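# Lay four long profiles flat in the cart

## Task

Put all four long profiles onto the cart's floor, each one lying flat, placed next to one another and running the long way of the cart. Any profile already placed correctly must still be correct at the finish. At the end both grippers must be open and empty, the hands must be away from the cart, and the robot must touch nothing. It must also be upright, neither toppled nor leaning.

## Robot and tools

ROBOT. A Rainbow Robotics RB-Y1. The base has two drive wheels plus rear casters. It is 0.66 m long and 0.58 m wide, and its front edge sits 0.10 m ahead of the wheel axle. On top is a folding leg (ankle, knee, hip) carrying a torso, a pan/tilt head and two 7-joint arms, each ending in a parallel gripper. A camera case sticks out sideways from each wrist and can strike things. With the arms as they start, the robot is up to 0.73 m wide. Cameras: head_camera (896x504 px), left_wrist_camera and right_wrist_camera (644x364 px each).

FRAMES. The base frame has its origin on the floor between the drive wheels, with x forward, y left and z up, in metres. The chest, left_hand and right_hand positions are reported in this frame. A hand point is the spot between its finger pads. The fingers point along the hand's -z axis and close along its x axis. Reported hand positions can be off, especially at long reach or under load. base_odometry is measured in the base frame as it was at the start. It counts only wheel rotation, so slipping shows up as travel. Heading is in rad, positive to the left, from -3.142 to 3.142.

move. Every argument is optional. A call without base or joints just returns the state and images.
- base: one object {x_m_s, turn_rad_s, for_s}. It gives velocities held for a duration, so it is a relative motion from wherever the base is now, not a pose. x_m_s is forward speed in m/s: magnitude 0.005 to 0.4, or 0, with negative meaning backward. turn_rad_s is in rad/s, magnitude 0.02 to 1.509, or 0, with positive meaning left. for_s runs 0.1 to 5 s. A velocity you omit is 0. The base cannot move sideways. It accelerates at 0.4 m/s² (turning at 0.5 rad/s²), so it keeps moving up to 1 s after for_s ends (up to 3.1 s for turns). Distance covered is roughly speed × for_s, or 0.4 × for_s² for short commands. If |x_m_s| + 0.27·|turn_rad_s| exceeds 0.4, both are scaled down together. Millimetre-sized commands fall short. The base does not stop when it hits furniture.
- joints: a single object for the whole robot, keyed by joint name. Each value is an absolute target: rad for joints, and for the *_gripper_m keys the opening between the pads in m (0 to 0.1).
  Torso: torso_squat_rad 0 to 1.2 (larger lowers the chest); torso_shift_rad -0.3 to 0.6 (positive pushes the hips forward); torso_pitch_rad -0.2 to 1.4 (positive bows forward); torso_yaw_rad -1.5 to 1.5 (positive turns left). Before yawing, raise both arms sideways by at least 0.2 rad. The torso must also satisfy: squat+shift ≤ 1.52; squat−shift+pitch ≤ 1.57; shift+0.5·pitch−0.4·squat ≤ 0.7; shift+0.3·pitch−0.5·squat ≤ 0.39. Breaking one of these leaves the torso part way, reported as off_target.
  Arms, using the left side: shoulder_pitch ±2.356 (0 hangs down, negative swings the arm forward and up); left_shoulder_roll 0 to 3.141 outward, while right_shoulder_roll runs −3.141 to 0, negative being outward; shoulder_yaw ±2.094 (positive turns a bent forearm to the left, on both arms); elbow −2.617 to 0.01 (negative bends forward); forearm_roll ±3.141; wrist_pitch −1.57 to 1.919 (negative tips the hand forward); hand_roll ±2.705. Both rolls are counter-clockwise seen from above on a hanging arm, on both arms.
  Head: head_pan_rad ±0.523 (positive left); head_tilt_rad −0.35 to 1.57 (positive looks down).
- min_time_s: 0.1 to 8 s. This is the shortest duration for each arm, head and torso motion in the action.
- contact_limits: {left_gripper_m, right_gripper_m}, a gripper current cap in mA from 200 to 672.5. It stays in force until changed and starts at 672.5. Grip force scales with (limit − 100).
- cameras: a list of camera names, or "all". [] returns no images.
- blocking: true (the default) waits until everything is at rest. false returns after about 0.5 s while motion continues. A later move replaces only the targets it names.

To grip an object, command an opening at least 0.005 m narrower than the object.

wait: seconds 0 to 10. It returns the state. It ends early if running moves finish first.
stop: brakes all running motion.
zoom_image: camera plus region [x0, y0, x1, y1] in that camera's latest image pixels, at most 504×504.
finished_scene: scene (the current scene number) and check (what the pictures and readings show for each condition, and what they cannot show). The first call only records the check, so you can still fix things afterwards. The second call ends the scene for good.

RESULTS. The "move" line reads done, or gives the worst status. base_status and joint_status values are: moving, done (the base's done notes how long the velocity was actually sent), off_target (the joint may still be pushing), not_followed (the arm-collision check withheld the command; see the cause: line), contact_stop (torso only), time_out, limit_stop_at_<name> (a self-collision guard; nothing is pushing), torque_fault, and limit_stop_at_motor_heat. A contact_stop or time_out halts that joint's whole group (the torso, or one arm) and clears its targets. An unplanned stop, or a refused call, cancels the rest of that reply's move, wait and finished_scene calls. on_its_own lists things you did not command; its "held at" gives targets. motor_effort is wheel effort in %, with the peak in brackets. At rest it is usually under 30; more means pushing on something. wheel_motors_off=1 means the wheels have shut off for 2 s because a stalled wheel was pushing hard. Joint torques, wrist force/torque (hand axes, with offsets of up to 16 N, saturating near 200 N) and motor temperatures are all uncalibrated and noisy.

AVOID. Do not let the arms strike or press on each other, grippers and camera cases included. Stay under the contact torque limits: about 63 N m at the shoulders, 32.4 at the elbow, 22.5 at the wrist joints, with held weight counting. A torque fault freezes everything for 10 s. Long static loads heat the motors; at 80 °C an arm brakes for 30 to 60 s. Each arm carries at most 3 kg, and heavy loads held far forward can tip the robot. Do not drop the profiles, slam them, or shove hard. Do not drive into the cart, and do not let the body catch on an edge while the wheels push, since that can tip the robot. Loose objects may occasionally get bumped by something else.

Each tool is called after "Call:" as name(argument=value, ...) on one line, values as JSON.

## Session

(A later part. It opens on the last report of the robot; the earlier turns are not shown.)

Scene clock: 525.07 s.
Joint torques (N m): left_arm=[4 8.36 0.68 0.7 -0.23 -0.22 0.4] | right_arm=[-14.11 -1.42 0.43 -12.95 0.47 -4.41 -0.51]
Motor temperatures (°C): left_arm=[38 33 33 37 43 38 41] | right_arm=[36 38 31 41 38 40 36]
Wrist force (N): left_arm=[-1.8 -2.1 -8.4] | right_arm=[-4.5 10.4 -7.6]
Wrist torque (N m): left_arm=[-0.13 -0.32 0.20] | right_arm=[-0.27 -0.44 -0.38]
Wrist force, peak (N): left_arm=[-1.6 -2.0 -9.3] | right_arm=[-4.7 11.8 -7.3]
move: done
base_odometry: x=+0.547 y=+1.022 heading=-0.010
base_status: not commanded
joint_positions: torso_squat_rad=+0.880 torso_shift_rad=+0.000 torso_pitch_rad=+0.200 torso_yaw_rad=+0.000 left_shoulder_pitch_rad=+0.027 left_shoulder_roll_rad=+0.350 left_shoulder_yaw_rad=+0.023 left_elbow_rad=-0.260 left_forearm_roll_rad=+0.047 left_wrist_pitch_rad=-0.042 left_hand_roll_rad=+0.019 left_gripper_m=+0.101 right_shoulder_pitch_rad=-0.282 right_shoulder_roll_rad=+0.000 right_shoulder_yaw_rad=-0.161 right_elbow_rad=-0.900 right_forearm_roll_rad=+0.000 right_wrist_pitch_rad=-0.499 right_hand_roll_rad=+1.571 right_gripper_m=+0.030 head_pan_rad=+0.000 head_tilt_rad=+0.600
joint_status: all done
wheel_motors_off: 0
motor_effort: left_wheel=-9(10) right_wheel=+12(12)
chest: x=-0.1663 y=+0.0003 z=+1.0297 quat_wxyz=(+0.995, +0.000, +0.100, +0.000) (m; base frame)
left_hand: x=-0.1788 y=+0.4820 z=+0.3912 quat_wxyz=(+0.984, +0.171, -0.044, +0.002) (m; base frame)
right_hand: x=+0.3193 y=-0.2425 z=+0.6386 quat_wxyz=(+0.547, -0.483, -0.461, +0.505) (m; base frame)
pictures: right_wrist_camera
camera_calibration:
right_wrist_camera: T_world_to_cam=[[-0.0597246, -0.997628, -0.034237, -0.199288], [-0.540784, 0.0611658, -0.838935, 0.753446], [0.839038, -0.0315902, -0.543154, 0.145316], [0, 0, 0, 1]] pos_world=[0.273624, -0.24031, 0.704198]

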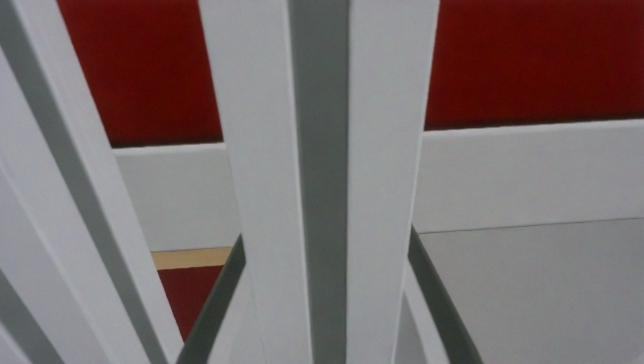

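Call:
move(base={"x_m_s":-0.3,"for_s":1.77}, cameras=[])

Call:
move(base={"turn_rad_s":-0.8,"for_s":1.967}, joints={"torso_squat_rad":0.6}, cameras=[])

Call:
move(base={"x_m_s":0.35,"for_s":3.83}, cameras=[])

Call:
move(base={"turn_rad_s":0.8,"for_s":1.9}, cameras=["head_camera"])

Call:
move(joints={"torso_squat_rad":0.4,"torso_shift_rad":0.2,"torso_pitch_rad":0.7,"right_hand_roll_rad":0}, min_time_s=3, cameras=[])

Call:
move(joints={"right_shoulder_pitch_rad":-0.603,"right_shoulder_roll_rad":-0.02,"right_shoulder_yaw_rad":-0.1,"right_elbow_rad":-2.094,"right_wrist_pitch_rad":1.85,"right_hand_roll_rad":-0.235,"head_pan_rad":0.35,"head_tilt_rad":0.3}, min_time_s=2.5)

Scene clock: 534.50 s.
Joint torques (N m): left_arm=[3.11 8.43 0.26 0.63 -0.31 -0.05 0.35] | right_arm=[-14.85 -1.12 -0.18 -13.18 0.37 -4.45 -0.28]
Motor temperatures (°C): left_arm=[38 34 33 37 43 38 41] | right_arm=[36 38 31 41 38 40 36]
Wrist force (N): left_arm=[-1.7 -1.9 -8.8] | right_arm=[-4.6 10.6 -7.7]
Wrist torque (N m): left_arm=[-0.16 -0.31 0.19] | right_arm=[-0.01 -0.46 -0.37]
Wrist force, peak (N): left_arm=[-1.4 -2.2 -9.2] | right_arm=[-4.6 10.8 -8.6]
move: done
base_odometry: x=+0.017 y=+1.027 heading=-0.010
base_status: done (sent for 1.77 of 1.77 s)
joint_positions: torso_squat_rad=+0.880 torso_shift_rad=+0.000 torso_pitch_rad=+0.200 torso_yaw_rad=+0.000 left_shoulder_pitch_rad=+0.027 left_shoulder_roll_rad=+0.350 left_shoulder_yaw_rad=+0.023 left_elbow_rad=-0.260 left_forearm_roll_rad=+0.047 left_wrist_pitch_rad=-0.042 left_hand_roll_rad=+0.019 left_gripper_m=+0.101 right_shoulder_pitch_rad=-0.282 right_shoulder_roll_rad=+0.000 right_shoulder_yaw_rad=-0.161 right_elbow_rad=-0.900 right_forearm_roll_rad=+0.000 right_wrist_pitch_rad=-0.499 right_hand_roll_rad=+1.571 right_gripper_m=+0.030 head_pan_rad=+0.000 head_tilt_rad=+0.600
joint_status: not commanded
wheel_motors_off: 0
motor_effort: left_wheel=-13(35) right_wheel=+16(49)
chest: x=-0.1664 y=+0.0003 z=+1.0298 quat_wxyz=(+0.995, +0.000, +0.100, +0.000) (m; base frame)
left_hand: x=-0.1789 y=+0.4820 z=+0.3912 quat_wxyz=(+0.984, +0.171, -0.044, +0.002) (m; base frame)
right_hand: x=+0.3192 y=-0.2425 z=+0.6386 quat_wxyz=(+0.547, -0.483, -0.461, +0.505) (m; base frame)
pictures: none
No camera images: "cameras" was empty.

Scene clock: 538.40 s.
Joint torques (N m): left_arm=[4.37 8.72 0.89 0.15 -0.02 -0.25 0.03] | right_arm=[-14.57 -1.16 0.41 -13.16 0.14 -4.48 -0.47]
Motor temperatures (°C): left_arm=[37 34 33 37 43 38 41] | right_arm=[36 38 31 41 38 40 36]
Wrist force (N): left_arm=[-1.2 -1.7 -8.9] | right_arm=[-4.4 10.9 -8.0]
Wrist torque (N m): left_arm=[-0.21 -0.22 0.19] | right_arm=[-0.37 -0.43 -0.40]
Wrist force, peak (N): left_arm=[-2.0 -2.2 -9.2] | right_arm=[-4.8 11.3 -7.9]
move: done
base_odometry: x=+0.017 y=+1.027 heading=-1.583
base_status: done (sent for 1.97 of 1.97 s)
joint_positions: torso_squat_rad=+0.600 torso_shift_rad=+0.000 torso_pitch_rad=+0.200 torso_yaw_rad=+0.000 left_shoulder_pitch_rad=+0.027 left_shoulder_roll_rad=+0.350 left_shoulder_yaw_rad=+0.023 left_elbow_rad=-0.260 left_forearm_roll_rad=+0.047 left_wrist_pitch_rad=-0.042 left_hand_roll_rad=+0.019 left_gripper_m=+0.101 right_shoulder_pitch_rad=-0.282 right_shoulder_roll_rad=+0.000 right_shoulder_yaw_rad=-0.161 right_elbow_rad=-0.900 right_forearm_roll_rad=+0.000 right_wrist_pitch_rad=-0.499 right_hand_roll_rad=+1.571 right_gripper_m=+0.030 head_pan_rad=+0.000 head_tilt_rad=+0.600
joint_status: all done
wheel_motors_off: 0
motor_effort: left_wheel=+15(52) right_wheel=+3(50)
chest: x=-0.1664 y=+0.0003 z=+1.1615 quat_wxyz=(+0.995, +0.000, +0.100, +0.000) (m; base frame)
left_hand: x=-0.1789 y=+0.4820 z=+0.5229 quat_wxyz=(+0.984, +0.171, -0.044, +0.002) (m; base frame)
right_hand: x=+0.3193 y=-0.2425 z=+0.7703 quat_wxyz=(+0.547, -0.483, -0.461, +0.505) (m; base frame)
pictures: none
No camera images: "cameras" was empty.

Scene clock: 543.53 s.
Joint torques (N m): left_arm=[3.75 8.53 0 0.42 -0.22 -0.22 0.18] | right_arm=[-13.38 -1.54 -0.16 -12.94 0.42 -4.46 -0.56]
Motor temperatures (°C): left_arm=[37 34 33 37 43 38 41] | right_arm=[36 38 31 41 38 41 36]
Wrist force (N): left_arm=[-1.2 -2.2 -8.7] | right_arm=[-4.3 10.4 -7.9]
Wrist torque (N m): left_arm=[-0.16 -0.21 0.21] | right_arm=[-0.43 -0.41 -0.39]
Wrist force, peak (N): left_arm=[-1.3 -1.7 -9.1] | right_arm=[-4.4 10.9 -9.1]
move: done
base_odometry: x=+0.000 y=-0.315 heading=-1.583
base_status: done (sent for 3.83 of 3.83 s)
joint_positions: torso_squat_rad=+0.600 torso_shift_rad=+0.000 torso_pitch_rad=+0.200 torso_yaw_rad=+0.000 left_shoulder_pitch_rad=+0.027 left_shoulder_roll_rad=+0.350 left_shoulder_yaw_rad=+0.023 left_elbow_rad=-0.260 left_forearm_roll_rad=+0.047 left_wrist_pitch_rad=-0.042 left_hand_roll_rad=+0.019 left_gripper_m=+0.101 right_shoulder_pitch_rad=-0.282 right_shoulder_roll_rad=+0.000 right_shoulder_yaw_rad=-0.161 right_elbow_rad=-0.900 right_forearm_roll_rad=+0.000 right_wrist_pitch_rad=-0.499 right_hand_roll_rad=+1.571 right_gripper_m=+0.030 head_pan_rad=+0.000 head_tilt_rad=+0.600
joint_status: not commanded
wheel_motors_off: 0
motor_effort: left_wheel=+2(47) right_wheel=-5(47)
chest: x=-0.1663 y=+0.0003 z=+1.1615 quat_wxyz=(+0.995, +0.000, +0.100, +0.000) (m; base frame)
left_hand: x=-0.1787 y=+0.4820 z=+0.5229 quat_wxyz=(+0.984, +0.171, -0.044, +0.002) (m; base frame)
right_hand: x=+0.3194 y=-0.2424 z=+0.7704 quat_wxyz=(+0.546, -0.483, -0.461, +0.505) (m; base frame)
pictures: none
No camera images: "cameras" was empty.

Scene clock: 547.37 s.
Joint torques (N m): left_arm=[3.49 8.34 0.21 0.3 -0.06 -0.22 0.24] | right_arm=[-13.46 -1.61 0.35 -13.22 0.37 -4.5 -0.32]
Motor temperatures (°C): left_arm=[37 34 33 37 43 38 41] | right_arm=[36 38 31 41 38 41 36]
Wrist force (N): left_arm=[-1.4 -1.9 -8.5] | right_arm=[-4.3 10.8 -8.1]
Wrist torque (N m): left_arm=[-0.17 -0.24 0.20] | right_arm=[-0.38 -0.41 -0.33]
Wrist force, peak (N): left_arm=[-1.5 -1.6 -9.2] | right_arm=[-4.4 11.0 -8.4]
move: done
base_odometry: x=+0.000 y=-0.315 heading=-0.063
base_status: done (sent for 1.9 of 1.9 s)
joint_positions: torso_squat_rad=+0.600 torso_shift_rad=+0.000 torso_pitch_rad=+0.200 torso_yaw_rad=+0.000 left_shoulder_pitch_rad=+0.027 left_shoulder_roll_rad=+0.350 left_shoulder_yaw_rad=+0.023 left_elbow_rad=-0.260 left_forearm_roll_rad=+0.047 left_wrist_pitch_rad=-0.042 left_hand_roll_rad=+0.019 left_gripper_m=+0.101 right_shoulder_pitch_rad=-0.282 right_shoulder_roll_rad=+0.000 right_shoulder_yaw_rad=-0.161 right_elbow_rad=-0.900 right_forearm_roll_rad=+0.000 right_wrist_pitch_rad=-0.499 right_hand_roll_rad=+1.571 right_gripper_m=+0.030 head_pan_rad=+0.000 head_tilt_rad=+0.600
joint_status: not commanded
wheel_motors_off: 0
motor_effort: left_wheel=+4(43) right_wheel=+15(43)
chest: x=-0.1663 y=+0.0003 z=+1.1615 quat_wxyz=(+0.995, +0.000, +0.100, +0.000) (m; base frame)
left_hand: x=-0.1788 y=+0.4820 z=+0.5229 quat_wxyz=(+0.984, +0.171, -0.044, +0.002) (m; base frame)
right_hand: x=+0.3194 y=-0.2424 z=+0.7703 quat_wxyz=(+0.547, -0.483, -0.461, +0.505) (m; base frame)
pictures: head_camera
camera_calibration:
head_camera: T_world_to_cam=[[-0.0581989, -0.998217, 0.0132198, -0.0180443], [-0.682297, 0.0301061, -0.730455, 0.973591], [0.728755, -0.0515315, -0.682833, 0.941703], [0, 0, 0, 1]] pos_world=[-0.0230428, 0.0012042, 1.35443]

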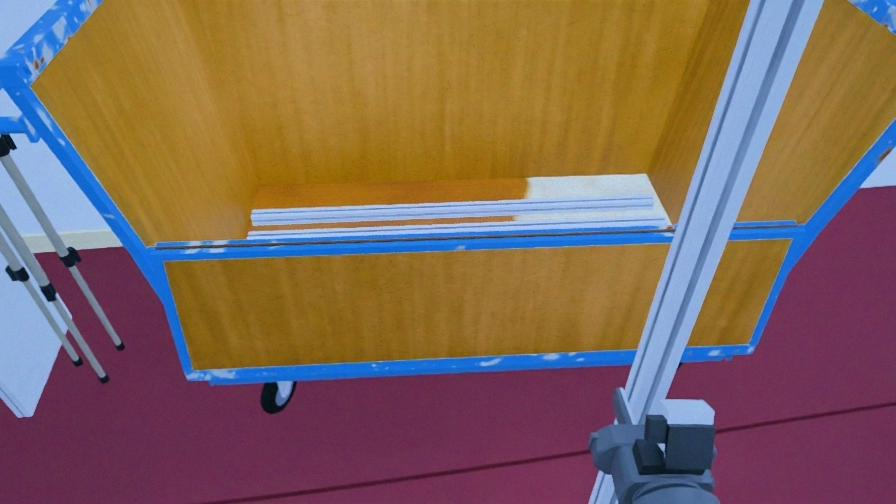

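Scene clock: 550.67 s.
Joint torques (N m): left_arm=[16.4 6.63 0.57 4.91 0.03 0.88 0.1] | right_arm=[-1.07 -0.25 -0.29 -8.13 0.32 -3.86 -0.26]
Motor temperatures (°C): left_arm=[37 34 33 37 43 38 41] | right_arm=[36 38 31 41 38 41 36]
Wrist force (N): left_arm=[1.4 -1.1 -8.5] | right_arm=[-17.1 -4.1 -15.2]
Wrist torque (N m): left_arm=[-0.31 -0.13 0.21] | right_arm=[-0.04 -0.67 -0.35]
Wrist force, peak (N): left_arm=[-1.3 -2.0 -9.3] | right_arm=[-17.3 -4.2 -15.3]
move: done
base_odometry: x=+0.000 y=-0.315 heading=-0.063
base_status: not commanded
joint_positions: torso_squat_rad=+0.400 torso_shift_rad=+0.200 torso_pitch_rad=+0.700 torso_yaw_rad=+0.000 left_shoulder_pitch_rad=+0.027 left_shoulder_roll_rad=+0.350 left_shoulder_yaw_rad=+0.023 left_elbow_rad=-0.260 left_forearm_roll_rad=+0.047 left_wrist_pitch_rad=-0.042 left_hand_roll_rad=+0.019 left_gripper_m=+0.101 right_shoulder_pitch_rad=-0.282 right_shoulder_roll_rad=+0.000 right_shoulder_yaw_rad=-0.161 right_elbow_rad=-0.900 right_forearm_roll_rad=+0.000 right_wrist_pitch_rad=-0.499 right_hand_roll_rad=+0.000 right_gripper_m=+0.030 head_pan_rad=+0.000 head_tilt_rad=+0.600
joint_status: all done
wheel_motors_off: 0
motor_effort: left_wheel=+2(6) right_wheel=+15(18)
chest: x=+0.0995 y=+0.0003 z=+1.1490 quat_wxyz=(+0.939, +0.000, +0.343, +0.000) (m; base frame)
left_hand: x=-0.2174 y=+0.4820 z=+0.5945 quat_wxyz=(+0.965, +0.167, +0.200, -0.040) (m; base frame)
right_hand: x=+0.3386 y=-0.2424 z=+0.5730 quat_wxyz=(+0.886, -0.022, -0.463, -0.025) (m; base frame)
pictures: none
No camera images: "cameras" was empty.

Scene clock: 553.47 s.
Joint torques (N m): left_arm=[16.83 6.51 0.69 5.09 0.03 0.82 0.24] | right_arm=[-9.66 -1.44 0.72 -11.66 0.12 -0.83 -0.43]
Motor temperatures (°C): left_arm=[37 34 33 37 43 38 41] | right_arm=[36 38 31 42 38 41 36]
Wrist force (N): left_arm=[1.5 -1.1 -8.2] | right_arm=[-6.3 -5.5 -21.8]
Wrist torque (N m): left_arm=[-0.29 -0.11 0.18] | right_arm=[-0.02 -0.51 -0.37]
Wrist force, peak (N): left_arm=[1.5 -1.7 -8.9] | right_arm=[-20.1 -5.5 -13.2]
move: done
base_odometry: x=+0.000 y=-0.315 heading=-0.063
base_status: not commanded
joint_positions: torso_squat_rad=+0.400 torso_shift_rad=+0.200 torso_pitch_rad=+0.700 torso_yaw_rad=+0.000 left_shoulder_pitch_rad=+0.027 left_shoulder_roll_rad=+0.350 left_shoulder_yaw_rad=+0.023 left_elbow_rad=-0.260 left_forearm_roll_rad=+0.047 left_wrist_pitch_rad=-0.042 left_hand_roll_rad=+0.019 left_gripper_m=+0.101 right_shoulder_pitch_rad=-0.603 right_shoulder_roll_rad=-0.020 right_shoulder_yaw_rad=-0.100 right_elbow_rad=-2.093 right_forearm_roll_rad=+0.000 right_wrist_pitch_rad=+1.850 right_hand_roll_rad=-0.235 right_gripper_m=+0.030 head_pan_rad=+0.350 head_tilt_rad=+0.300
joint_status: all done
wheel_motors_off: 0
motor_effort: left_wheel=+3(3) right_wheel=+17(18)
chest: x=+0.0995 y=+0.0003 z=+1.1490 quat_wxyz=(+0.939, +0.000, +0.343, +0.000) (m; base frame)
left_hand: x=-0.2174 y=+0.4820 z=+0.5945 quat_wxyz=(+0.965, +0.167, +0.200, -0.040) (m; base frame)
right_hand: x=+0.4177 y=-0.1742 z=+0.7735 quat_wxyz=(+0.995, +0.033, -0.052, -0.074) (m; base frame)
pictures: head_camera, left_wrist_camera, right_wrist_camera
camera_calibration:
head_camera: T_world_to_cam=[[0.21009, -0.957348, -0.19836, 0.209851], [-0.810229, -0.0569384, -0.583341, 1.00678], [0.547166, 0.283271, -0.787634, 0.821211], [0, 0, 0, 1]] pos_world=[0.322296, 0.0255996, 1.27574]
left_wrist_camera: T_world_to_cam=[[0.931467, -0.00294541, -0.363815, 0.419596], [0.0523388, -0.988481, 0.142005, 0.435344], [-0.360042, -0.151314, -0.920583, 0.620796], [0, 0, 0, 1]] pos_world=[-0.190112, 0.525501, 0.662329]
right_wrist_camera: T_world_to_cam=[[-0.980214, 0.168437, -0.103965, 0.520898], [0.0920795, 0.852972, 0.513771, -0.257026], [0.175217, 0.494032, -0.851605, 0.745633], [0, 0, 0, 1]] pos_world=[0.403611, -0.236869, 0.821192]

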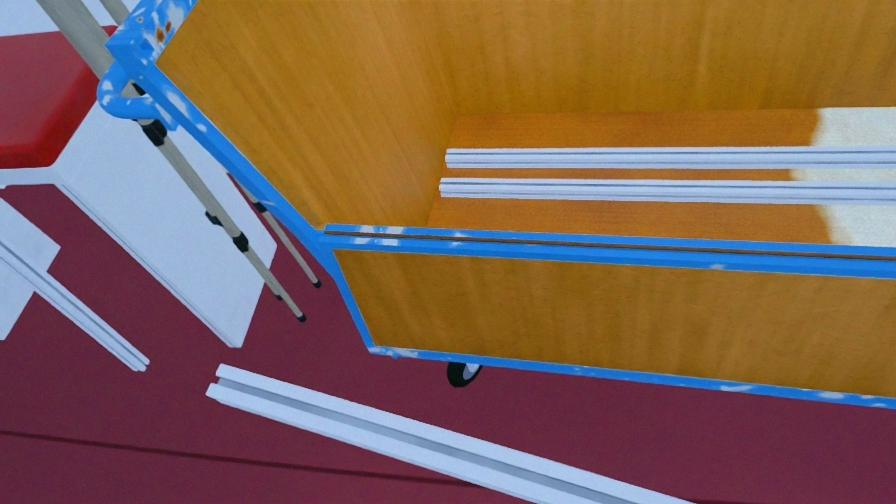

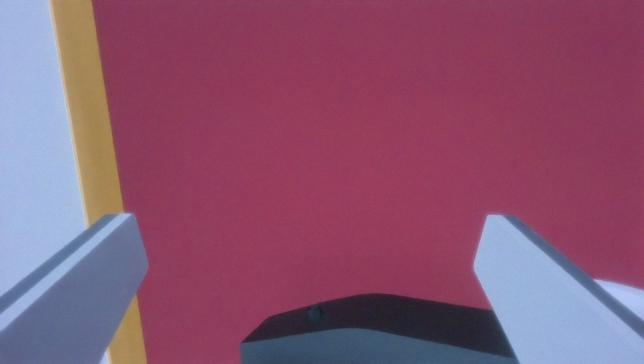

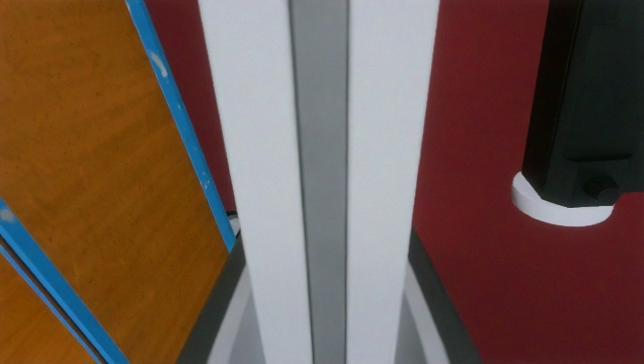

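Call:
move(base={"x_m_s":0.3,"for_s":1.42}, cameras=[])

Call:
move(joints={"torso_squat_rad":0.8,"torso_shift_rad":0.4,"torso_pitch_rad":1.05,"right_shoulder_pitch_rad":-0.953,"right_shoulder_roll_rad":-0.175,"right_shoulder_yaw_rad":-0.13,"right_elbow_rad":-2.094,"right_wrist_pitch_rad":1.85,"right_hand_roll_rad":-0.235}, min_time_s=3, cameras=[])

Call:
move(joints={"torso_squat_rad":0.73,"torso_shift_rad":0.4,"torso_pitch_rad":1.15,"right_shoulder_pitch_rad":-1.4,"right_shoulder_roll_rad":-0.233,"right_elbow_rad":-1.37,"right_wrist_pitch_rad":1.65}, min_time_s=3, cameras=["head_camera"])

Scene clock: 582.23 s.
Joint torques (N m): left_arm=[17.19 6.41 0.53 5.28 -0.1 0.47 0.28] | right_arm=[-9.93 -1.13 1.29 -11.85 0.23 -0.46 -0.36]
Motor temperatures (°C): left_arm=[38 34 33 37 43 38 40] | right_arm=[35 38 31 42 38 40 36]
Wrist force (N): left_arm=[1.4 -1.7 -8.1] | right_arm=[-6.4 -5.6 -21.5]
Wrist torque (N m): left_arm=[-0.22 -0.12 0.20] | right_arm=[-0.05 -0.51 -0.34]
Wrist force, peak (N): left_arm=[1.9 -1.0 -9.0] | right_arm=[-6.8 -5.8 -22.0]
move: done
base_odometry: x=+0.430 y=-0.342 heading=-0.063
base_status: done (sent for 1.43 of 1.43 s)
joint_positions: torso_squat_rad=+0.400 torso_shift_rad=+0.200 torso_pitch_rad=+0.700 torso_yaw_rad=+0.000 left_shoulder_pitch_rad=+0.027 left_shoulder_roll_rad=+0.350 left_shoulder_yaw_rad=+0.023 left_elbow_rad=-0.260 left_forearm_roll_rad=+0.047 left_wrist_pitch_rad=-0.042 left_hand_roll_rad=+0.019 left_gripper_m=+0.101 right_shoulder_pitch_rad=-0.603 right_shoulder_roll_rad=-0.020 right_shoulder_yaw_rad=-0.100 right_elbow_rad=-2.093 right_forearm_roll_rad=+0.000 right_wrist_pitch_rad=+1.850 right_hand_roll_rad=-0.235 right_gripper_m=+0.030 head_pan_rad=+0.350 head_tilt_rad=+0.300
joint_status: not commanded
wheel_motors_off: 0
motor_effort: left_wheel=-1(35) right_wheel=-5(43)
chest: x=+0.0996 y=+0.0003 z=+1.1490 quat_wxyz=(+0.939, +0.000, +0.343, +0.000) (m; base frame)
left_hand: x=-0.2173 y=+0.4820 z=+0.5945 quat_wxyz=(+0.965, +0.167, +0.200, -0.040) (m; base frame)
right_hand: x=+0.4178 y=-0.1742 z=+0.7734 quat_wxyz=(+0.995, +0.033, -0.052, -0.074) (m; base frame)
pictures: none
No camera images: "cameras" was empty.

Scene clock: 585.57 s.
Joint torques (N m): left_arm=[23.72 4.05 -0.34 7.47 0.01 1.45 0.15] | right_arm=[-10.45 -3.54 -0.88 -12.08 0.28 -0.47 -0.32]
Motor temperatures (°C): left_arm=[38 34 33 37 43 38 40] | right_arm=[35 38 31 42 38 40 36]
Wrist force (N): left_arm=[2.9 -1.0 -7.9] | right_arm=[-6.5 -5.1 -21.6]
Wrist torque (N m): left_arm=[-0.28 -0.04 0.16] | right_arm=[0.05 -0.45 -0.38]
Wrist force, peak (N): left_arm=[3.5 -1.2 -8.1] | right_arm=[-6.8 -5.0 -22.1]
move: done
base_odometry: x=+0.430 y=-0.342 heading=-0.063
base_status: not commanded
joint_positions: torso_squat_rad=+0.800 torso_shift_rad=+0.400 torso_pitch_rad=+1.050 torso_yaw_rad=+0.000 left_shoulder_pitch_rad=+0.027 left_shoulder_roll_rad=+0.350 left_shoulder_yaw_rad=+0.023 left_elbow_rad=-0.260 left_forearm_roll_rad=+0.047 left_wrist_pitch_rad=-0.042 left_hand_roll_rad=+0.019 left_gripper_m=+0.101 right_shoulder_pitch_rad=-0.952 right_shoulder_roll_rad=-0.174 right_shoulder_yaw_rad=-0.130 right_elbow_rad=-2.093 right_forearm_roll_rad=+0.000 right_wrist_pitch_rad=+1.850 right_hand_roll_rad=-0.235 right_gripper_m=+0.030 head_pan_rad=+0.350 head_tilt_rad=+0.300
joint_status: all done
wheel_motors_off: 0
motor_effort: left_wheel=+1(2) right_wheel=-2(5)
chest: x=+0.2305 y=+0.0003 z=+0.8836 quat_wxyz=(+0.865, +0.000, +0.501, +0.000) (m; base frame)
left_hand: x=-0.2574 y=+0.4820 z=+0.4714 quat_wxyz=(+0.915, +0.157, +0.365, -0.069) (m; base frame)
right_hand: x=+0.5706 y=-0.1833 z=+0.4882 quat_wxyz=(+0.997, +0.005, -0.061, -0.039) (m; base frame)
pictures: none
No camera images: "cameras" was empty.

Scene clock: 588.87 s.
Joint torques (N m): left_arm=[25.5 3.94 0.03 7.93 -0.11 1.5 0.22] | right_arm=[-16.88 -3.94 0.28 -11.15 0.35 0.08 -0.37]
Motor temperatures (°C): left_arm=[38 33 33 38 43 38 40] | right_arm=[36 38 31 42 38 40 36]
Wrist force (N): left_arm=[3.6 -0.8 -7.6] | right_arm=[-3.7 -4.2 -21.8]
Wrist torque (N m): left_arm=[-0.26 0.01 0.17] | right_arm=[-0.06 -0.43 -0.32]
Wrist force, peak (N): left_arm=[3.7 -0.7 -8.0] | right_arm=[-8.9 -5.8 -22.9]
move: done
base_odometry: x=+0.430 y=-0.342 heading=-0.063
base_status: not commanded
joint_positions: torso_squat_rad=+0.730 torso_shift_rad=+0.400 torso_pitch_rad=+1.150 torso_yaw_rad=+0.000 left_shoulder_pitch_rad=+0.027 left_shoulder_roll_rad=+0.350 left_shoulder_yaw_rad=+0.023 left_elbow_rad=-0.260 left_forearm_roll_rad=+0.047 left_wrist_pitch_rad=-0.042 left_hand_roll_rad=+0.019 left_gripper_m=+0.101 right_shoulder_pitch_rad=-1.399 right_shoulder_roll_rad=-0.233 right_shoulder_yaw_rad=-0.130 right_elbow_rad=-1.370 right_forearm_roll_rad=+0.000 right_wrist_pitch_rad=+1.650 right_hand_roll_rad=-0.235 right_gripper_m=+0.030 head_pan_rad=+0.350 head_tilt_rad=+0.300
joint_status: all done
wheel_motors_off: 0
motor_effort: left_wheel=+2(11) right_wheel=+3(49)
chest: x=+0.2577 y=+0.0003 z=+0.8872 quat_wxyz=(+0.839, +0.000, +0.544, +0.000) (m; base frame)
left_hand: x=-0.2688 y=+0.4820 z=+0.5256 quat_wxyz=(+0.896, +0.153, +0.411, -0.077) (m; base frame)
right_hand: x=+0.6585 y=-0.1451 z=+0.4029 quat_wxyz=(+1.000, -0.005, +0.027, -0.007) (m; base frame)
pictures: head_camera
camera_calibration:
head_camera: T_world_to_cam=[[0.102817, -0.957404, -0.269825, 0.215785], [-0.983313, -0.0569005, -0.172795, 0.662582], [0.150081, 0.283089, -0.947278, 0.772423], [0, 0, 0, 1]] pos_world=[0.513413, 0.0256303, 0.904415]

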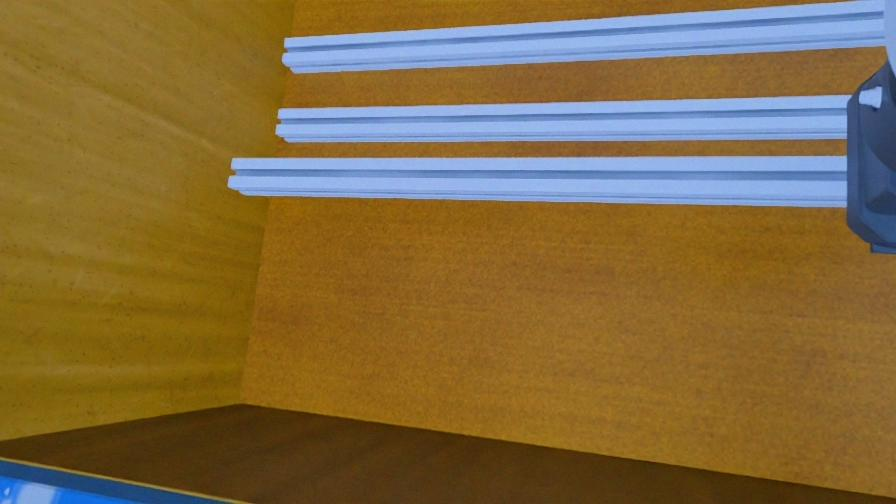

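Call:
move(joints={"right_shoulder_pitch_rad":-1.443,"right_shoulder_roll_rad":-0.233,"right_elbow_rad":-1.08,"right_wrist_pitch_rad":1.359}, min_time_s=1.5, cameras=[])

Call:
move(joints={"right_shoulder_pitch_rad":-1.47,"right_shoulder_roll_rad":-0.235,"right_elbow_rad":-0.93,"right_wrist_pitch_rad":1.235}, min_time_s=1.5, cameras=["head_camera"])

Call:
move(joints={"head_pan_rad":-0.5}, cameras=["head_camera"])

Scene clock: 595.37 s.
Joint torques (N m): left_arm=[25.49 4.11 -0.66 8.1 -0.15 1.46 0.08] | right_arm=[-17.91 -3.74 0.15 -10.81 0.55 -0.13 -0.44]
Motor temperatures (°C): left_arm=[39 33 33 38 43 38 40] | right_arm=[36 38 31 42 38 40 36]
Wrist force (N): left_arm=[3.4 -0.9 -7.4] | right_arm=[-4.4 -4.6 -21.5]
Wrist torque (N m): left_arm=[-0.27 -0.04 0.17] | right_arm=[0.03 -0.43 -0.35]
Wrist force, peak (N): left_arm=[3.9 -0.8 -7.7] | right_arm=[-4.3 -4.8 -22.1]
move: done
base_odometry: x=+0.430 y=-0.342 heading=-0.063
base_status: not commanded
joint_positions: torso_squat_rad=+0.730 torso_shift_rad=+0.400 torso_pitch_rad=+1.150 torso_yaw_rad=+0.000 left_shoulder_pitch_rad=+0.027 left_shoulder_roll_rad=+0.350 left_shoulder_yaw_rad=+0.023 left_elbow_rad=-0.260 left_forearm_roll_rad=+0.047 left_wrist_pitch_rad=-0.042 left_hand_roll_rad=+0.019 left_gripper_m=+0.101 right_shoulder_pitch_rad=-1.442 right_shoulder_roll_rad=-0.233 right_shoulder_yaw_rad=-0.130 right_elbow_rad=-1.080 right_forearm_roll_rad=+0.000 right_wrist_pitch_rad=+1.359 right_hand_roll_rad=-0.235 right_gripper_m=+0.030 head_pan_rad=+0.350 head_tilt_rad=+0.300
joint_status: all done
wheel_motors_off: 0
motor_effort: left_wheel=+1(2) right_wheel=+3(5)
chest: x=+0.2577 y=+0.0003 z=+0.8872 quat_wxyz=(+0.839, +0.000, +0.544, +0.000) (m; base frame)
left_hand: x=-0.2688 y=+0.4820 z=+0.5256 quat_wxyz=(+0.896, +0.153, +0.411, -0.077) (m; base frame)
right_hand: x=+0.6643 y=-0.1390 z=+0.3445 quat_wxyz=(+1.000, +0.002, +0.006, -0.004) (m; base frame)
pictures: none
No camera images: "cameras" was empty.

Scene clock: 597.17 s.
Joint torques (N m): left_arm=[25.16 3.43 -0.09 7.99 -0.29 1.56 0.19] | right_arm=[-17.61 -4.79 0.45 -10.22 0.28 -0.09 -0.53]
Motor temperatures (°C): left_arm=[39 33 33 38 43 38 40] | right_arm=[36 38 31 42 38 40 36]
Wrist force (N): left_arm=[3.4 -0.9 -7.7] | right_arm=[-4.4 -4.2 -21.8]
Wrist torque (N m): left_arm=[-0.25 -0.02 0.14] | right_arm=[-0.01 -0.43 -0.34]
Wrist force, peak (N): left_arm=[4.0 -1.0 -7.6] | right_arm=[-4.6 -4.6 -22.0]
move: done
base_odometry: x=+0.430 y=-0.342 heading=-0.063
base_status: not commanded
joint_positions: torso_squat_rad=+0.730 torso_shift_rad=+0.400 torso_pitch_rad=+1.150 torso_yaw_rad=+0.000 left_shoulder_pitch_rad=+0.027 left_shoulder_roll_rad=+0.350 left_shoulder_yaw_rad=+0.023 left_elbow_rad=-0.260 left_forearm_roll_rad=+0.047 left_wrist_pitch_rad=-0.042 left_hand_roll_rad=+0.019 left_gripper_m=+0.101 right_shoulder_pitch_rad=-1.469 right_shoulder_roll_rad=-0.235 right_shoulder_yaw_rad=-0.130 right_elbow_rad=-0.930 right_forearm_roll_rad=+0.000 right_wrist_pitch_rad=+1.235 right_hand_roll_rad=-0.235 right_gripper_m=+0.030 head_pan_rad=+0.350 head_tilt_rad=+0.300
joint_status: all done
wheel_motors_off: 0
motor_effort: left_wheel=+1(2) right_wheel=+1(5)
chest: x=+0.2577 y=+0.0003 z=+0.8872 quat_wxyz=(+0.839, +0.000, +0.544, +0.000) (m; base frame)
left_hand: x=-0.2688 y=+0.4820 z=+0.5256 quat_wxyz=(+0.896, +0.153, +0.411, -0.077) (m; base frame)
right_hand: x=+0.6587 y=-0.1386 z=+0.3182 quat_wxyz=(+1.000, +0.002, +0.006, -0.002) (m; base frame)
pictures: head_camera
camera_calibration:
head_camera: T_world_to_cam=[[0.102815, -0.957402, -0.269834, 0.215791], [-0.983315, -0.0569005, -0.172783, 0.662568], [0.150069, 0.283097, -0.947278, 0.772428], [0, 0, 0, 1]] pos_world=[0.513409, 0.0256276, 0.904412]

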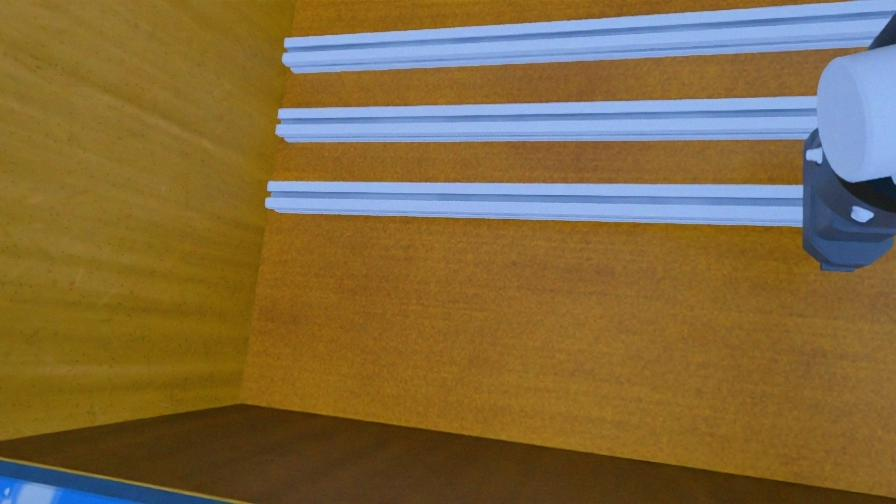

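Scene clock: 598.40 s.
Joint torques (N m): left_arm=[25.57 3.94 -0.1 8.07 0 1.72 0.21] | right_arm=[-17.44 -4 0.06 -10.4 0.33 -0.08 -0.48]
Motor temperatures (°C): left_arm=[39 33 33 38 43 38 40] | right_arm=[36 38 31 42 38 40 36]
Wrist force (N): left_arm=[3.4 -0.8 -7.2] | right_arm=[-4.4 -4.2 -21.7]
Wrist torque (N m): left_arm=[-0.25 -0.03 0.17] | right_arm=[-0.03 -0.43 -0.35]
Wrist force, peak (N): left_arm=[3.4 -0.8 -7.8] | right_arm=[-4.5 -4.2 -21.9]
move: done
base_odometry: x=+0.430 y=-0.342 heading=-0.063
base_status: not commanded
joint_positions: torso_squat_rad=+0.730 torso_shift_rad=+0.400 torso_pitch_rad=+1.150 torso_yaw_rad=+0.000 left_shoulder_pitch_rad=+0.027 left_shoulder_roll_rad=+0.350 left_shoulder_yaw_rad=+0.023 left_elbow_rad=-0.260 left_forearm_roll_rad=+0.047 left_wrist_pitch_rad=-0.042 left_hand_roll_rad=+0.019 left_gripper_m=+0.101 right_shoulder_pitch_rad=-1.469 right_shoulder_roll_rad=-0.235 right_shoulder_yaw_rad=-0.130 right_elbow_rad=-0.930 right_forearm_roll_rad=+0.000 right_wrist_pitch_rad=+1.235 right_hand_roll_rad=-0.235 right_gripper_m=+0.030 head_pan_rad=-0.500 head_tilt_rad=+0.300
joint_status: all done
wheel_motors_off: 0
motor_effort: left_wheel=+2(2) right_wheel=+5(5)
chest: x=+0.2577 y=+0.0003 z=+0.8872 quat_wxyz=(+0.839, +0.000, +0.544, +0.000) (m; base frame)
left_hand: x=-0.2688 y=+0.4820 z=+0.5256 quat_wxyz=(+0.896, +0.153, +0.411, -0.077) (m; base frame)
right_hand: x=+0.6587 y=-0.1386 z=+0.3182 quat_wxyz=(+1.000, +0.002, +0.006, -0.002) (m; base frame)
pictures: head_camera
camera_calibration:
head_camera: T_world_to_cam=[[-0.230868, -0.84854, 0.476109, -0.342092], [-0.96686, 0.145253, -0.209961, 0.690352], [0.109004, -0.508804, -0.853953, 0.702716], [0, 0, 0, 1]] pos_world=[0.511896, -0.0330096, 0.907907]

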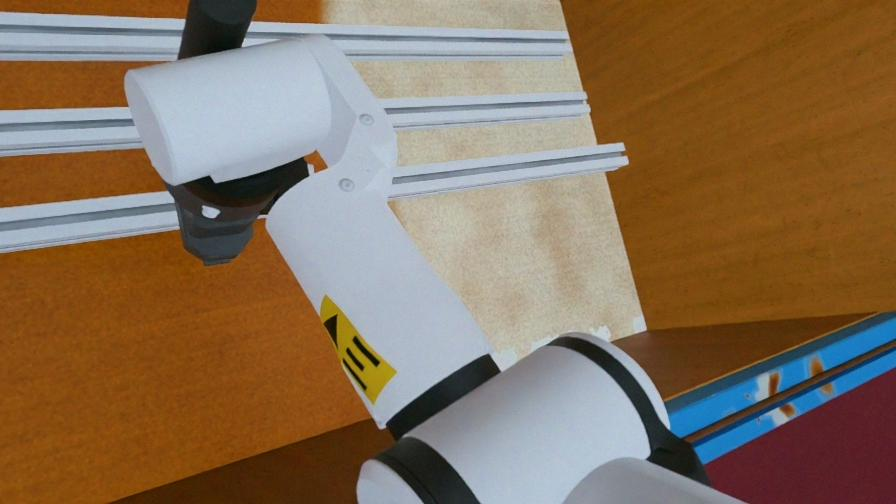

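Call:
move(joints={"right_shoulder_pitch_rad":-1.485,"right_shoulder_roll_rad":-0.234,"right_elbow_rad":-0.84,"right_wrist_pitch_rad":1.15}, min_time_s=1, cameras=["head_camera"])

Call:
move(joints={"right_elbow_rad":-0.83,"right_wrist_pitch_rad":1.14,"head_pan_rad":0.35}, min_time_s=0.6, cameras=["head_camera"])

Scene clock: 607.77 s.
Joint torques (N m): left_arm=[25.55 3.72 -0.08 8.3 -0.03 1.6 0.24] | right_arm=[-17.19 -1.62 0.46 -9.85 0.69 -0.05 -0.1]
Motor temperatures (°C): left_arm=[40 33 33 38 43 38 40] | right_arm=[36 38 31 41 38 40 36]
Wrist force (N): left_arm=[3.4 -0.8 -7.2] | right_arm=[-5.0 -4.2 -20.9]
Wrist torque (N m): left_arm=[-0.28 -0.01 0.16] | right_arm=[0.43 -0.43 -0.20]
Wrist force, peak (N): left_arm=[3.7 -1.2 -7.9] | right_arm=[-4.5 -4.4 -21.9]
move: done
base_odometry: x=+0.430 y=-0.342 heading=-0.063
base_status: not commanded
joint_positions: torso_squat_rad=+0.730 torso_shift_rad=+0.400 torso_pitch_rad=+1.150 torso_yaw_rad=+0.000 left_shoulder_pitch_rad=+0.027 left_shoulder_roll_rad=+0.350 left_shoulder_yaw_rad=+0.023 left_elbow_rad=-0.260 left_forearm_roll_rad=+0.047 left_wrist_pitch_rad=-0.042 left_hand_roll_rad=+0.019 left_gripper_m=+0.101 right_shoulder_pitch_rad=-1.484 right_shoulder_roll_rad=-0.234 right_shoulder_yaw_rad=-0.130 right_elbow_rad=-0.840 right_forearm_roll_rad=+0.000 right_wrist_pitch_rad=+1.150 right_hand_roll_rad=-0.235 right_gripper_m=+0.030 head_pan_rad=-0.500 head_tilt_rad=+0.300
joint_status: all done
wheel_motors_off: 0
motor_effort: left_wheel=+2(2) right_wheel=+2(6)
chest: x=+0.2577 y=+0.0003 z=+0.8872 quat_wxyz=(+0.839, +0.000, +0.544, +0.000) (m; base frame)
left_hand: x=-0.2688 y=+0.4820 z=+0.5256 quat_wxyz=(+0.896, +0.153, +0.411, -0.077) (m; base frame)
right_hand: x=+0.6550 y=-0.1375 z=+0.3029 quat_wxyz=(+1.000, +0.004, +0.001, -0.001) (m; base frame)
pictures: head_camera
camera_calibration:
head_camera: T_world_to_cam=[[-0.230871, -0.848546, 0.476097, -0.342087], [-0.966858, 0.145252, -0.20997, 0.690354], [0.109016, -0.508794, -0.853958, 0.702721], [0, 0, 0, 1]] pos_world=[0.511889, -0.0330113, 0.907915]

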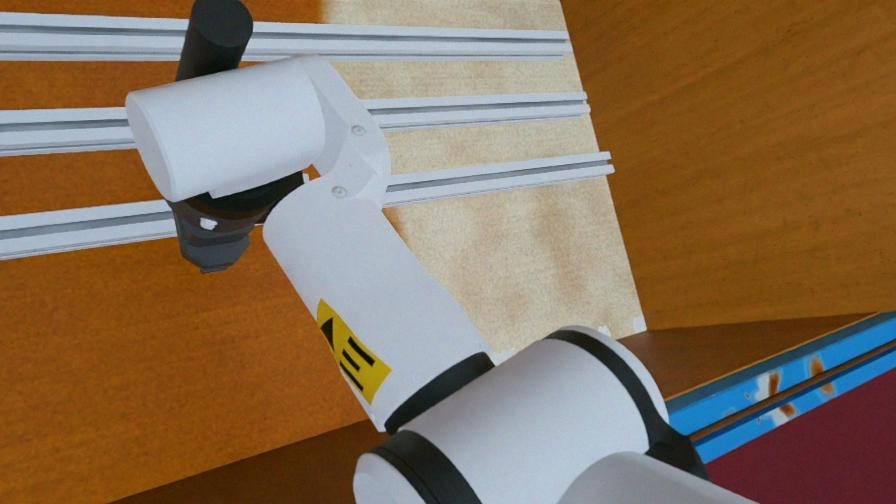

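Scene clock: 609.00 s.
Joint torques (N m): left_arm=[25.37 3.38 0.18 8 0.03 1.58 0.21] | right_arm=[-13.39 -1.82 0.37 -6.41 0.68 -1.61 -0.29]
Motor temperatures (°C): left_arm=[40 33 33 38 43 38 40] | right_arm=[36 38 31 41 38 40 36]
Wrist force (N): left_arm=[3.5 -1.0 -7.3] | right_arm=[-8.7 -5.3 1.9]
Wrist torque (N m): left_arm=[-0.27 -0.01 0.15] | right_arm=[0.42 0.23 -0.29]
Wrist force, peak (N): left_arm=[3.8 -0.9 -7.6] | right_arm=[-4.9 -4.4 -21.1]
move: done
base_odometry: x=+0.430 y=-0.342 heading=-0.063
base_status: not commanded
joint_positions: torso_squat_rad=+0.730 torso_shift_rad=+0.400 torso_pitch_rad=+1.150 torso_yaw_rad=+0.000 left_shoulder_pitch_rad=+0.027 left_shoulder_roll_rad=+0.350 left_shoulder_yaw_rad=+0.023 left_elbow_rad=-0.260 left_forearm_roll_rad=+0.047 left_wrist_pitch_rad=-0.042 left_hand_roll_rad=+0.019 left_gripper_m=+0.101 right_shoulder_pitch_rad=-1.485 right_shoulder_roll_rad=-0.234 right_shoulder_yaw_rad=-0.130 right_elbow_rad=-0.830 right_forearm_roll_rad=+0.000 right_wrist_pitch_rad=+1.140 right_hand_roll_rad=-0.235 right_gripper_m=+0.030 head_pan_rad=+0.350 head_tilt_rad=+0.300
joint_status: all done
wheel_motors_off: 0
motor_effort: left_wheel=+1(2) right_wheel=+4(5)
chest: x=+0.2575 y=+0.0003 z=+0.8874 quat_wxyz=(+0.839, +0.000, +0.544, +0.000) (m; base frame)
left_hand: x=-0.2688 y=+0.4820 z=+0.5256 quat_wxyz=(+0.896, +0.153, +0.410, -0.076) (m; base frame)
right_hand: x=+0.6545 y=-0.1375 z=+0.3016 quat_wxyz=(+1.000, +0.004, +0.001, -0.001) (m; base frame)
pictures: head_camera
camera_calibration:
head_camera: T_world_to_cam=[[0.102938, -0.957404, -0.269782, 0.215786], [-0.983234, -0.0568976, -0.173243, 0.66278], [0.150514, 0.283092, -0.947209, 0.77247], [0, 0, 0, 1]] pos_world=[0.513188, 0.0256248, 0.904728]

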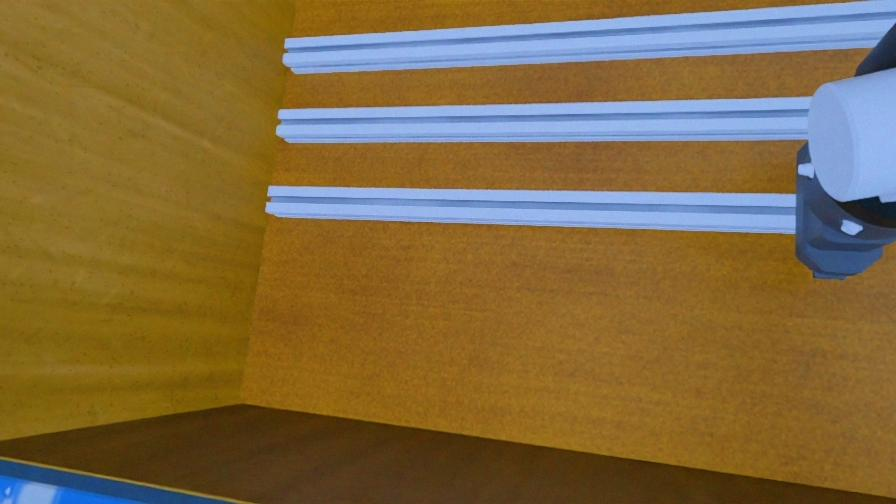

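Call:
move(joints={"right_elbow_rad":-0.836,"right_wrist_pitch_rad":1.146,"right_gripper_m":0.034}, min_time_s=1, cameras=[])

Call:
move(joints={"right_gripper_m":0.05}, cameras=[])

Call:
move(joints={"right_shoulder_pitch_rad":-1.412,"right_elbow_rad":-1.233,"right_wrist_pitch_rad":1.47,"head_pan_rad":-0.5}, min_time_s=1.5, cameras=["head_camera"])

Call:
zoom_image(camera="head_camera", region=[460, 60, 740, 240])

Scene clock: 615.57 s.
Joint torques (N m): left_arm=[24.85 3.31 0.35 7.97 0.1 1.45 0.29] | right_arm=[-13.15 -1.9 0.52 -8.38 0.48 0.07 -0.39]
Motor temperatures (°C): left_arm=[40 33 33 38 43 38 40] | right_arm=[36 38 31 41 38 40 36]
Wrist force (N): left_arm=[3.7 -1.1 -7.4] | right_arm=[-4.6 -4.3 -12.7]
Wrist torque (N m): left_arm=[-0.23 0.00 0.17] | right_arm=[0.04 -0.43 -0.34]
Wrist force, peak (N): left_arm=[3.6 -1.1 -7.7] | right_arm=[-4.7 -4.5 -12.8]
move: done
base_odometry: x=+0.430 y=-0.342 heading=-0.063
base_status: not commanded
joint_positions: torso_squat_rad=+0.730 torso_shift_rad=+0.400 torso_pitch_rad=+1.150 torso_yaw_rad=+0.000 left_shoulder_pitch_rad=+0.027 left_shoulder_roll_rad=+0.350 left_shoulder_yaw_rad=+0.023 left_elbow_rad=-0.260 left_forearm_roll_rad=+0.047 left_wrist_pitch_rad=-0.042 left_hand_roll_rad=+0.019 left_gripper_m=+0.101 right_shoulder_pitch_rad=-1.485 right_shoulder_roll_rad=-0.234 right_shoulder_yaw_rad=-0.130 right_elbow_rad=-0.836 right_forearm_roll_rad=+0.000 right_wrist_pitch_rad=+1.146 right_hand_roll_rad=-0.235 right_gripper_m=+0.034 head_pan_rad=+0.350 head_tilt_rad=+0.300
joint_status: all done
wheel_motors_off: 0
motor_effort: left_wheel=+0(2) right_wheel=+1(5)
chest: x=+0.2575 y=+0.0003 z=+0.8874 quat_wxyz=(+0.839, +0.000, +0.544, +0.000) (m; base frame)
left_hand: x=-0.2688 y=+0.4820 z=+0.5256 quat_wxyz=(+0.896, +0.153, +0.410, -0.076) (m; base frame)
right_hand: x=+0.6553 y=-0.1373 z=+0.3029 quat_wxyz=(+1.000, +0.004, +0.000, -0.001) (m; base frame)
pictures: none
No camera images: "cameras" was empty.

Scene clock: 616.20 s.
Joint torques (N m): left_arm=[25.47 3.3 0.06 8.08 -0.27 1.81 0.19] | right_arm=[-13.36 -1.17 0.61 -8.52 0.35 -0.01 -0.28]
Motor temperatures (°C): left_arm=[40 33 33 38 43 38 40] | right_arm=[36 38 31 41 38 40 36]
Wrist force (N): left_arm=[3.6 -0.9 -7.2] | right_arm=[-4.6 -4.2 -12.7]
Wrist torque (N m): left_arm=[-0.27 0.01 0.15] | right_arm=[0.03 -0.45 -0.36]
Wrist force, peak (N): left_arm=[3.6 -1.1 -7.6] | right_arm=[-4.4 -4.4 -13.0]
move: done
base_odometry: x=+0.430 y=-0.342 heading=-0.063
base_status: not commanded
joint_positions: torso_squat_rad=+0.730 torso_shift_rad=+0.400 torso_pitch_rad=+1.150 torso_yaw_rad=+0.000 left_shoulder_pitch_rad=+0.027 left_shoulder_roll_rad=+0.350 left_shoulder_yaw_rad=+0.023 left_elbow_rad=-0.260 left_forearm_roll_rad=+0.047 left_wrist_pitch_rad=-0.042 left_hand_roll_rad=+0.019 left_gripper_m=+0.101 right_shoulder_pitch_rad=-1.485 right_shoulder_roll_rad=-0.234 right_shoulder_yaw_rad=-0.130 right_elbow_rad=-0.836 right_forearm_roll_rad=+0.000 right_wrist_pitch_rad=+1.146 right_hand_roll_rad=-0.235 right_gripper_m=+0.050 head_pan_rad=+0.350 head_tilt_rad=+0.300
joint_status: all done
wheel_motors_off: 0
motor_effort: left_wheel=+1(1) right_wheel=+3(4)
chest: x=+0.2575 y=+0.0003 z=+0.8874 quat_wxyz=(+0.839, +0.000, +0.544, +0.000) (m; base frame)
left_hand: x=-0.2688 y=+0.4820 z=+0.5256 quat_wxyz=(+0.896, +0.153, +0.410, -0.076) (m; base frame)
right_hand: x=+0.6553 y=-0.1373 z=+0.3029 quat_wxyz=(+1.000, +0.004, +0.001, -0.001) (m; base frame)
pictures: none
No camera images: "cameras" was empty.

Scene clock: 618.00 s.
Joint torques (N m): left_arm=[25.55 3.53 0.12 7.98 -0.25 1.57 0.13] | right_arm=[-12.98 -1.65 0.25 -9.45 0.44 -0.08 -0.24]
Motor temperatures (°C): left_arm=[40 33 33 39 43 38 40] | right_arm=[36 38 31 41 38 40 36]
Wrist force (N): left_arm=[3.4 -1.0 -7.7] | right_arm=[-4.4 -4.7 -12.8]
Wrist torque (N m): left_arm=[-0.25 -0.01 0.16] | right_arm=[0.09 -0.43 -0.35]
Wrist force, peak (N): left_arm=[3.4 -1.0 -8.0] | right_arm=[-4.9 -4.8 -12.9]
move: done
base_odometry: x=+0.430 y=-0.342 heading=-0.063
base_status: not commanded
joint_positions: torso_squat_rad=+0.730 torso_shift_rad=+0.400 torso_pitch_rad=+1.150 torso_yaw_rad=+0.000 left_shoulder_pitch_rad=+0.027 left_shoulder_roll_rad=+0.350 left_shoulder_yaw_rad=+0.023 left_elbow_rad=-0.260 left_forearm_roll_rad=+0.047 left_wrist_pitch_rad=-0.042 left_hand_roll_rad=+0.019 left_gripper_m=+0.101 right_shoulder_pitch_rad=-1.412 right_shoulder_roll_rad=-0.234 right_shoulder_yaw_rad=-0.130 right_elbow_rad=-1.233 right_forearm_roll_rad=+0.000 right_wrist_pitch_rad=+1.470 right_hand_roll_rad=-0.235 right_gripper_m=+0.050 head_pan_rad=-0.500 head_tilt_rad=+0.300
joint_status: all done
wheel_motors_off: 0
motor_effort: left_wheel=+2(2) right_wheel=+1(6)
chest: x=+0.2575 y=+0.0003 z=+0.8874 quat_wxyz=(+0.839, +0.000, +0.544, +0.000) (m; base frame)
left_hand: x=-0.2688 y=+0.4820 z=+0.5256 quat_wxyz=(+0.896, +0.153, +0.410, -0.076) (m; base frame)
right_hand: x=+0.6695 y=-0.1421 z=+0.3727 quat_wxyz=(+1.000, +0.001, -0.001, -0.006) (m; base frame)
pictures: head_camera
camera_calibration:
head_camera: T_world_to_cam=[[-0.231085, -0.848549, 0.475987, -0.342071], [-0.966763, 0.14525, -0.210409, 0.690562], [0.109405, -0.508789, -0.853911, 0.702763], [0, 0, 0, 1]] pos_world=[0.511676, -0.0330108, 0.908219]

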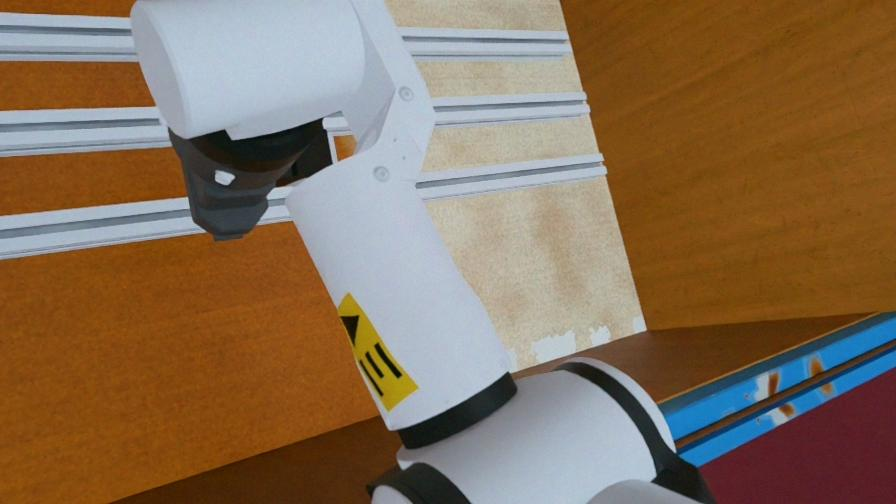

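Scaled by 1.800 from the camera's 896x504 image, which has a finer 1280x720 frame.

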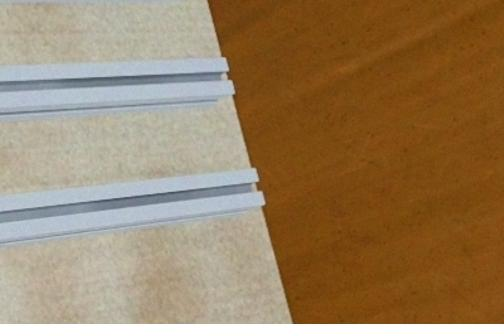

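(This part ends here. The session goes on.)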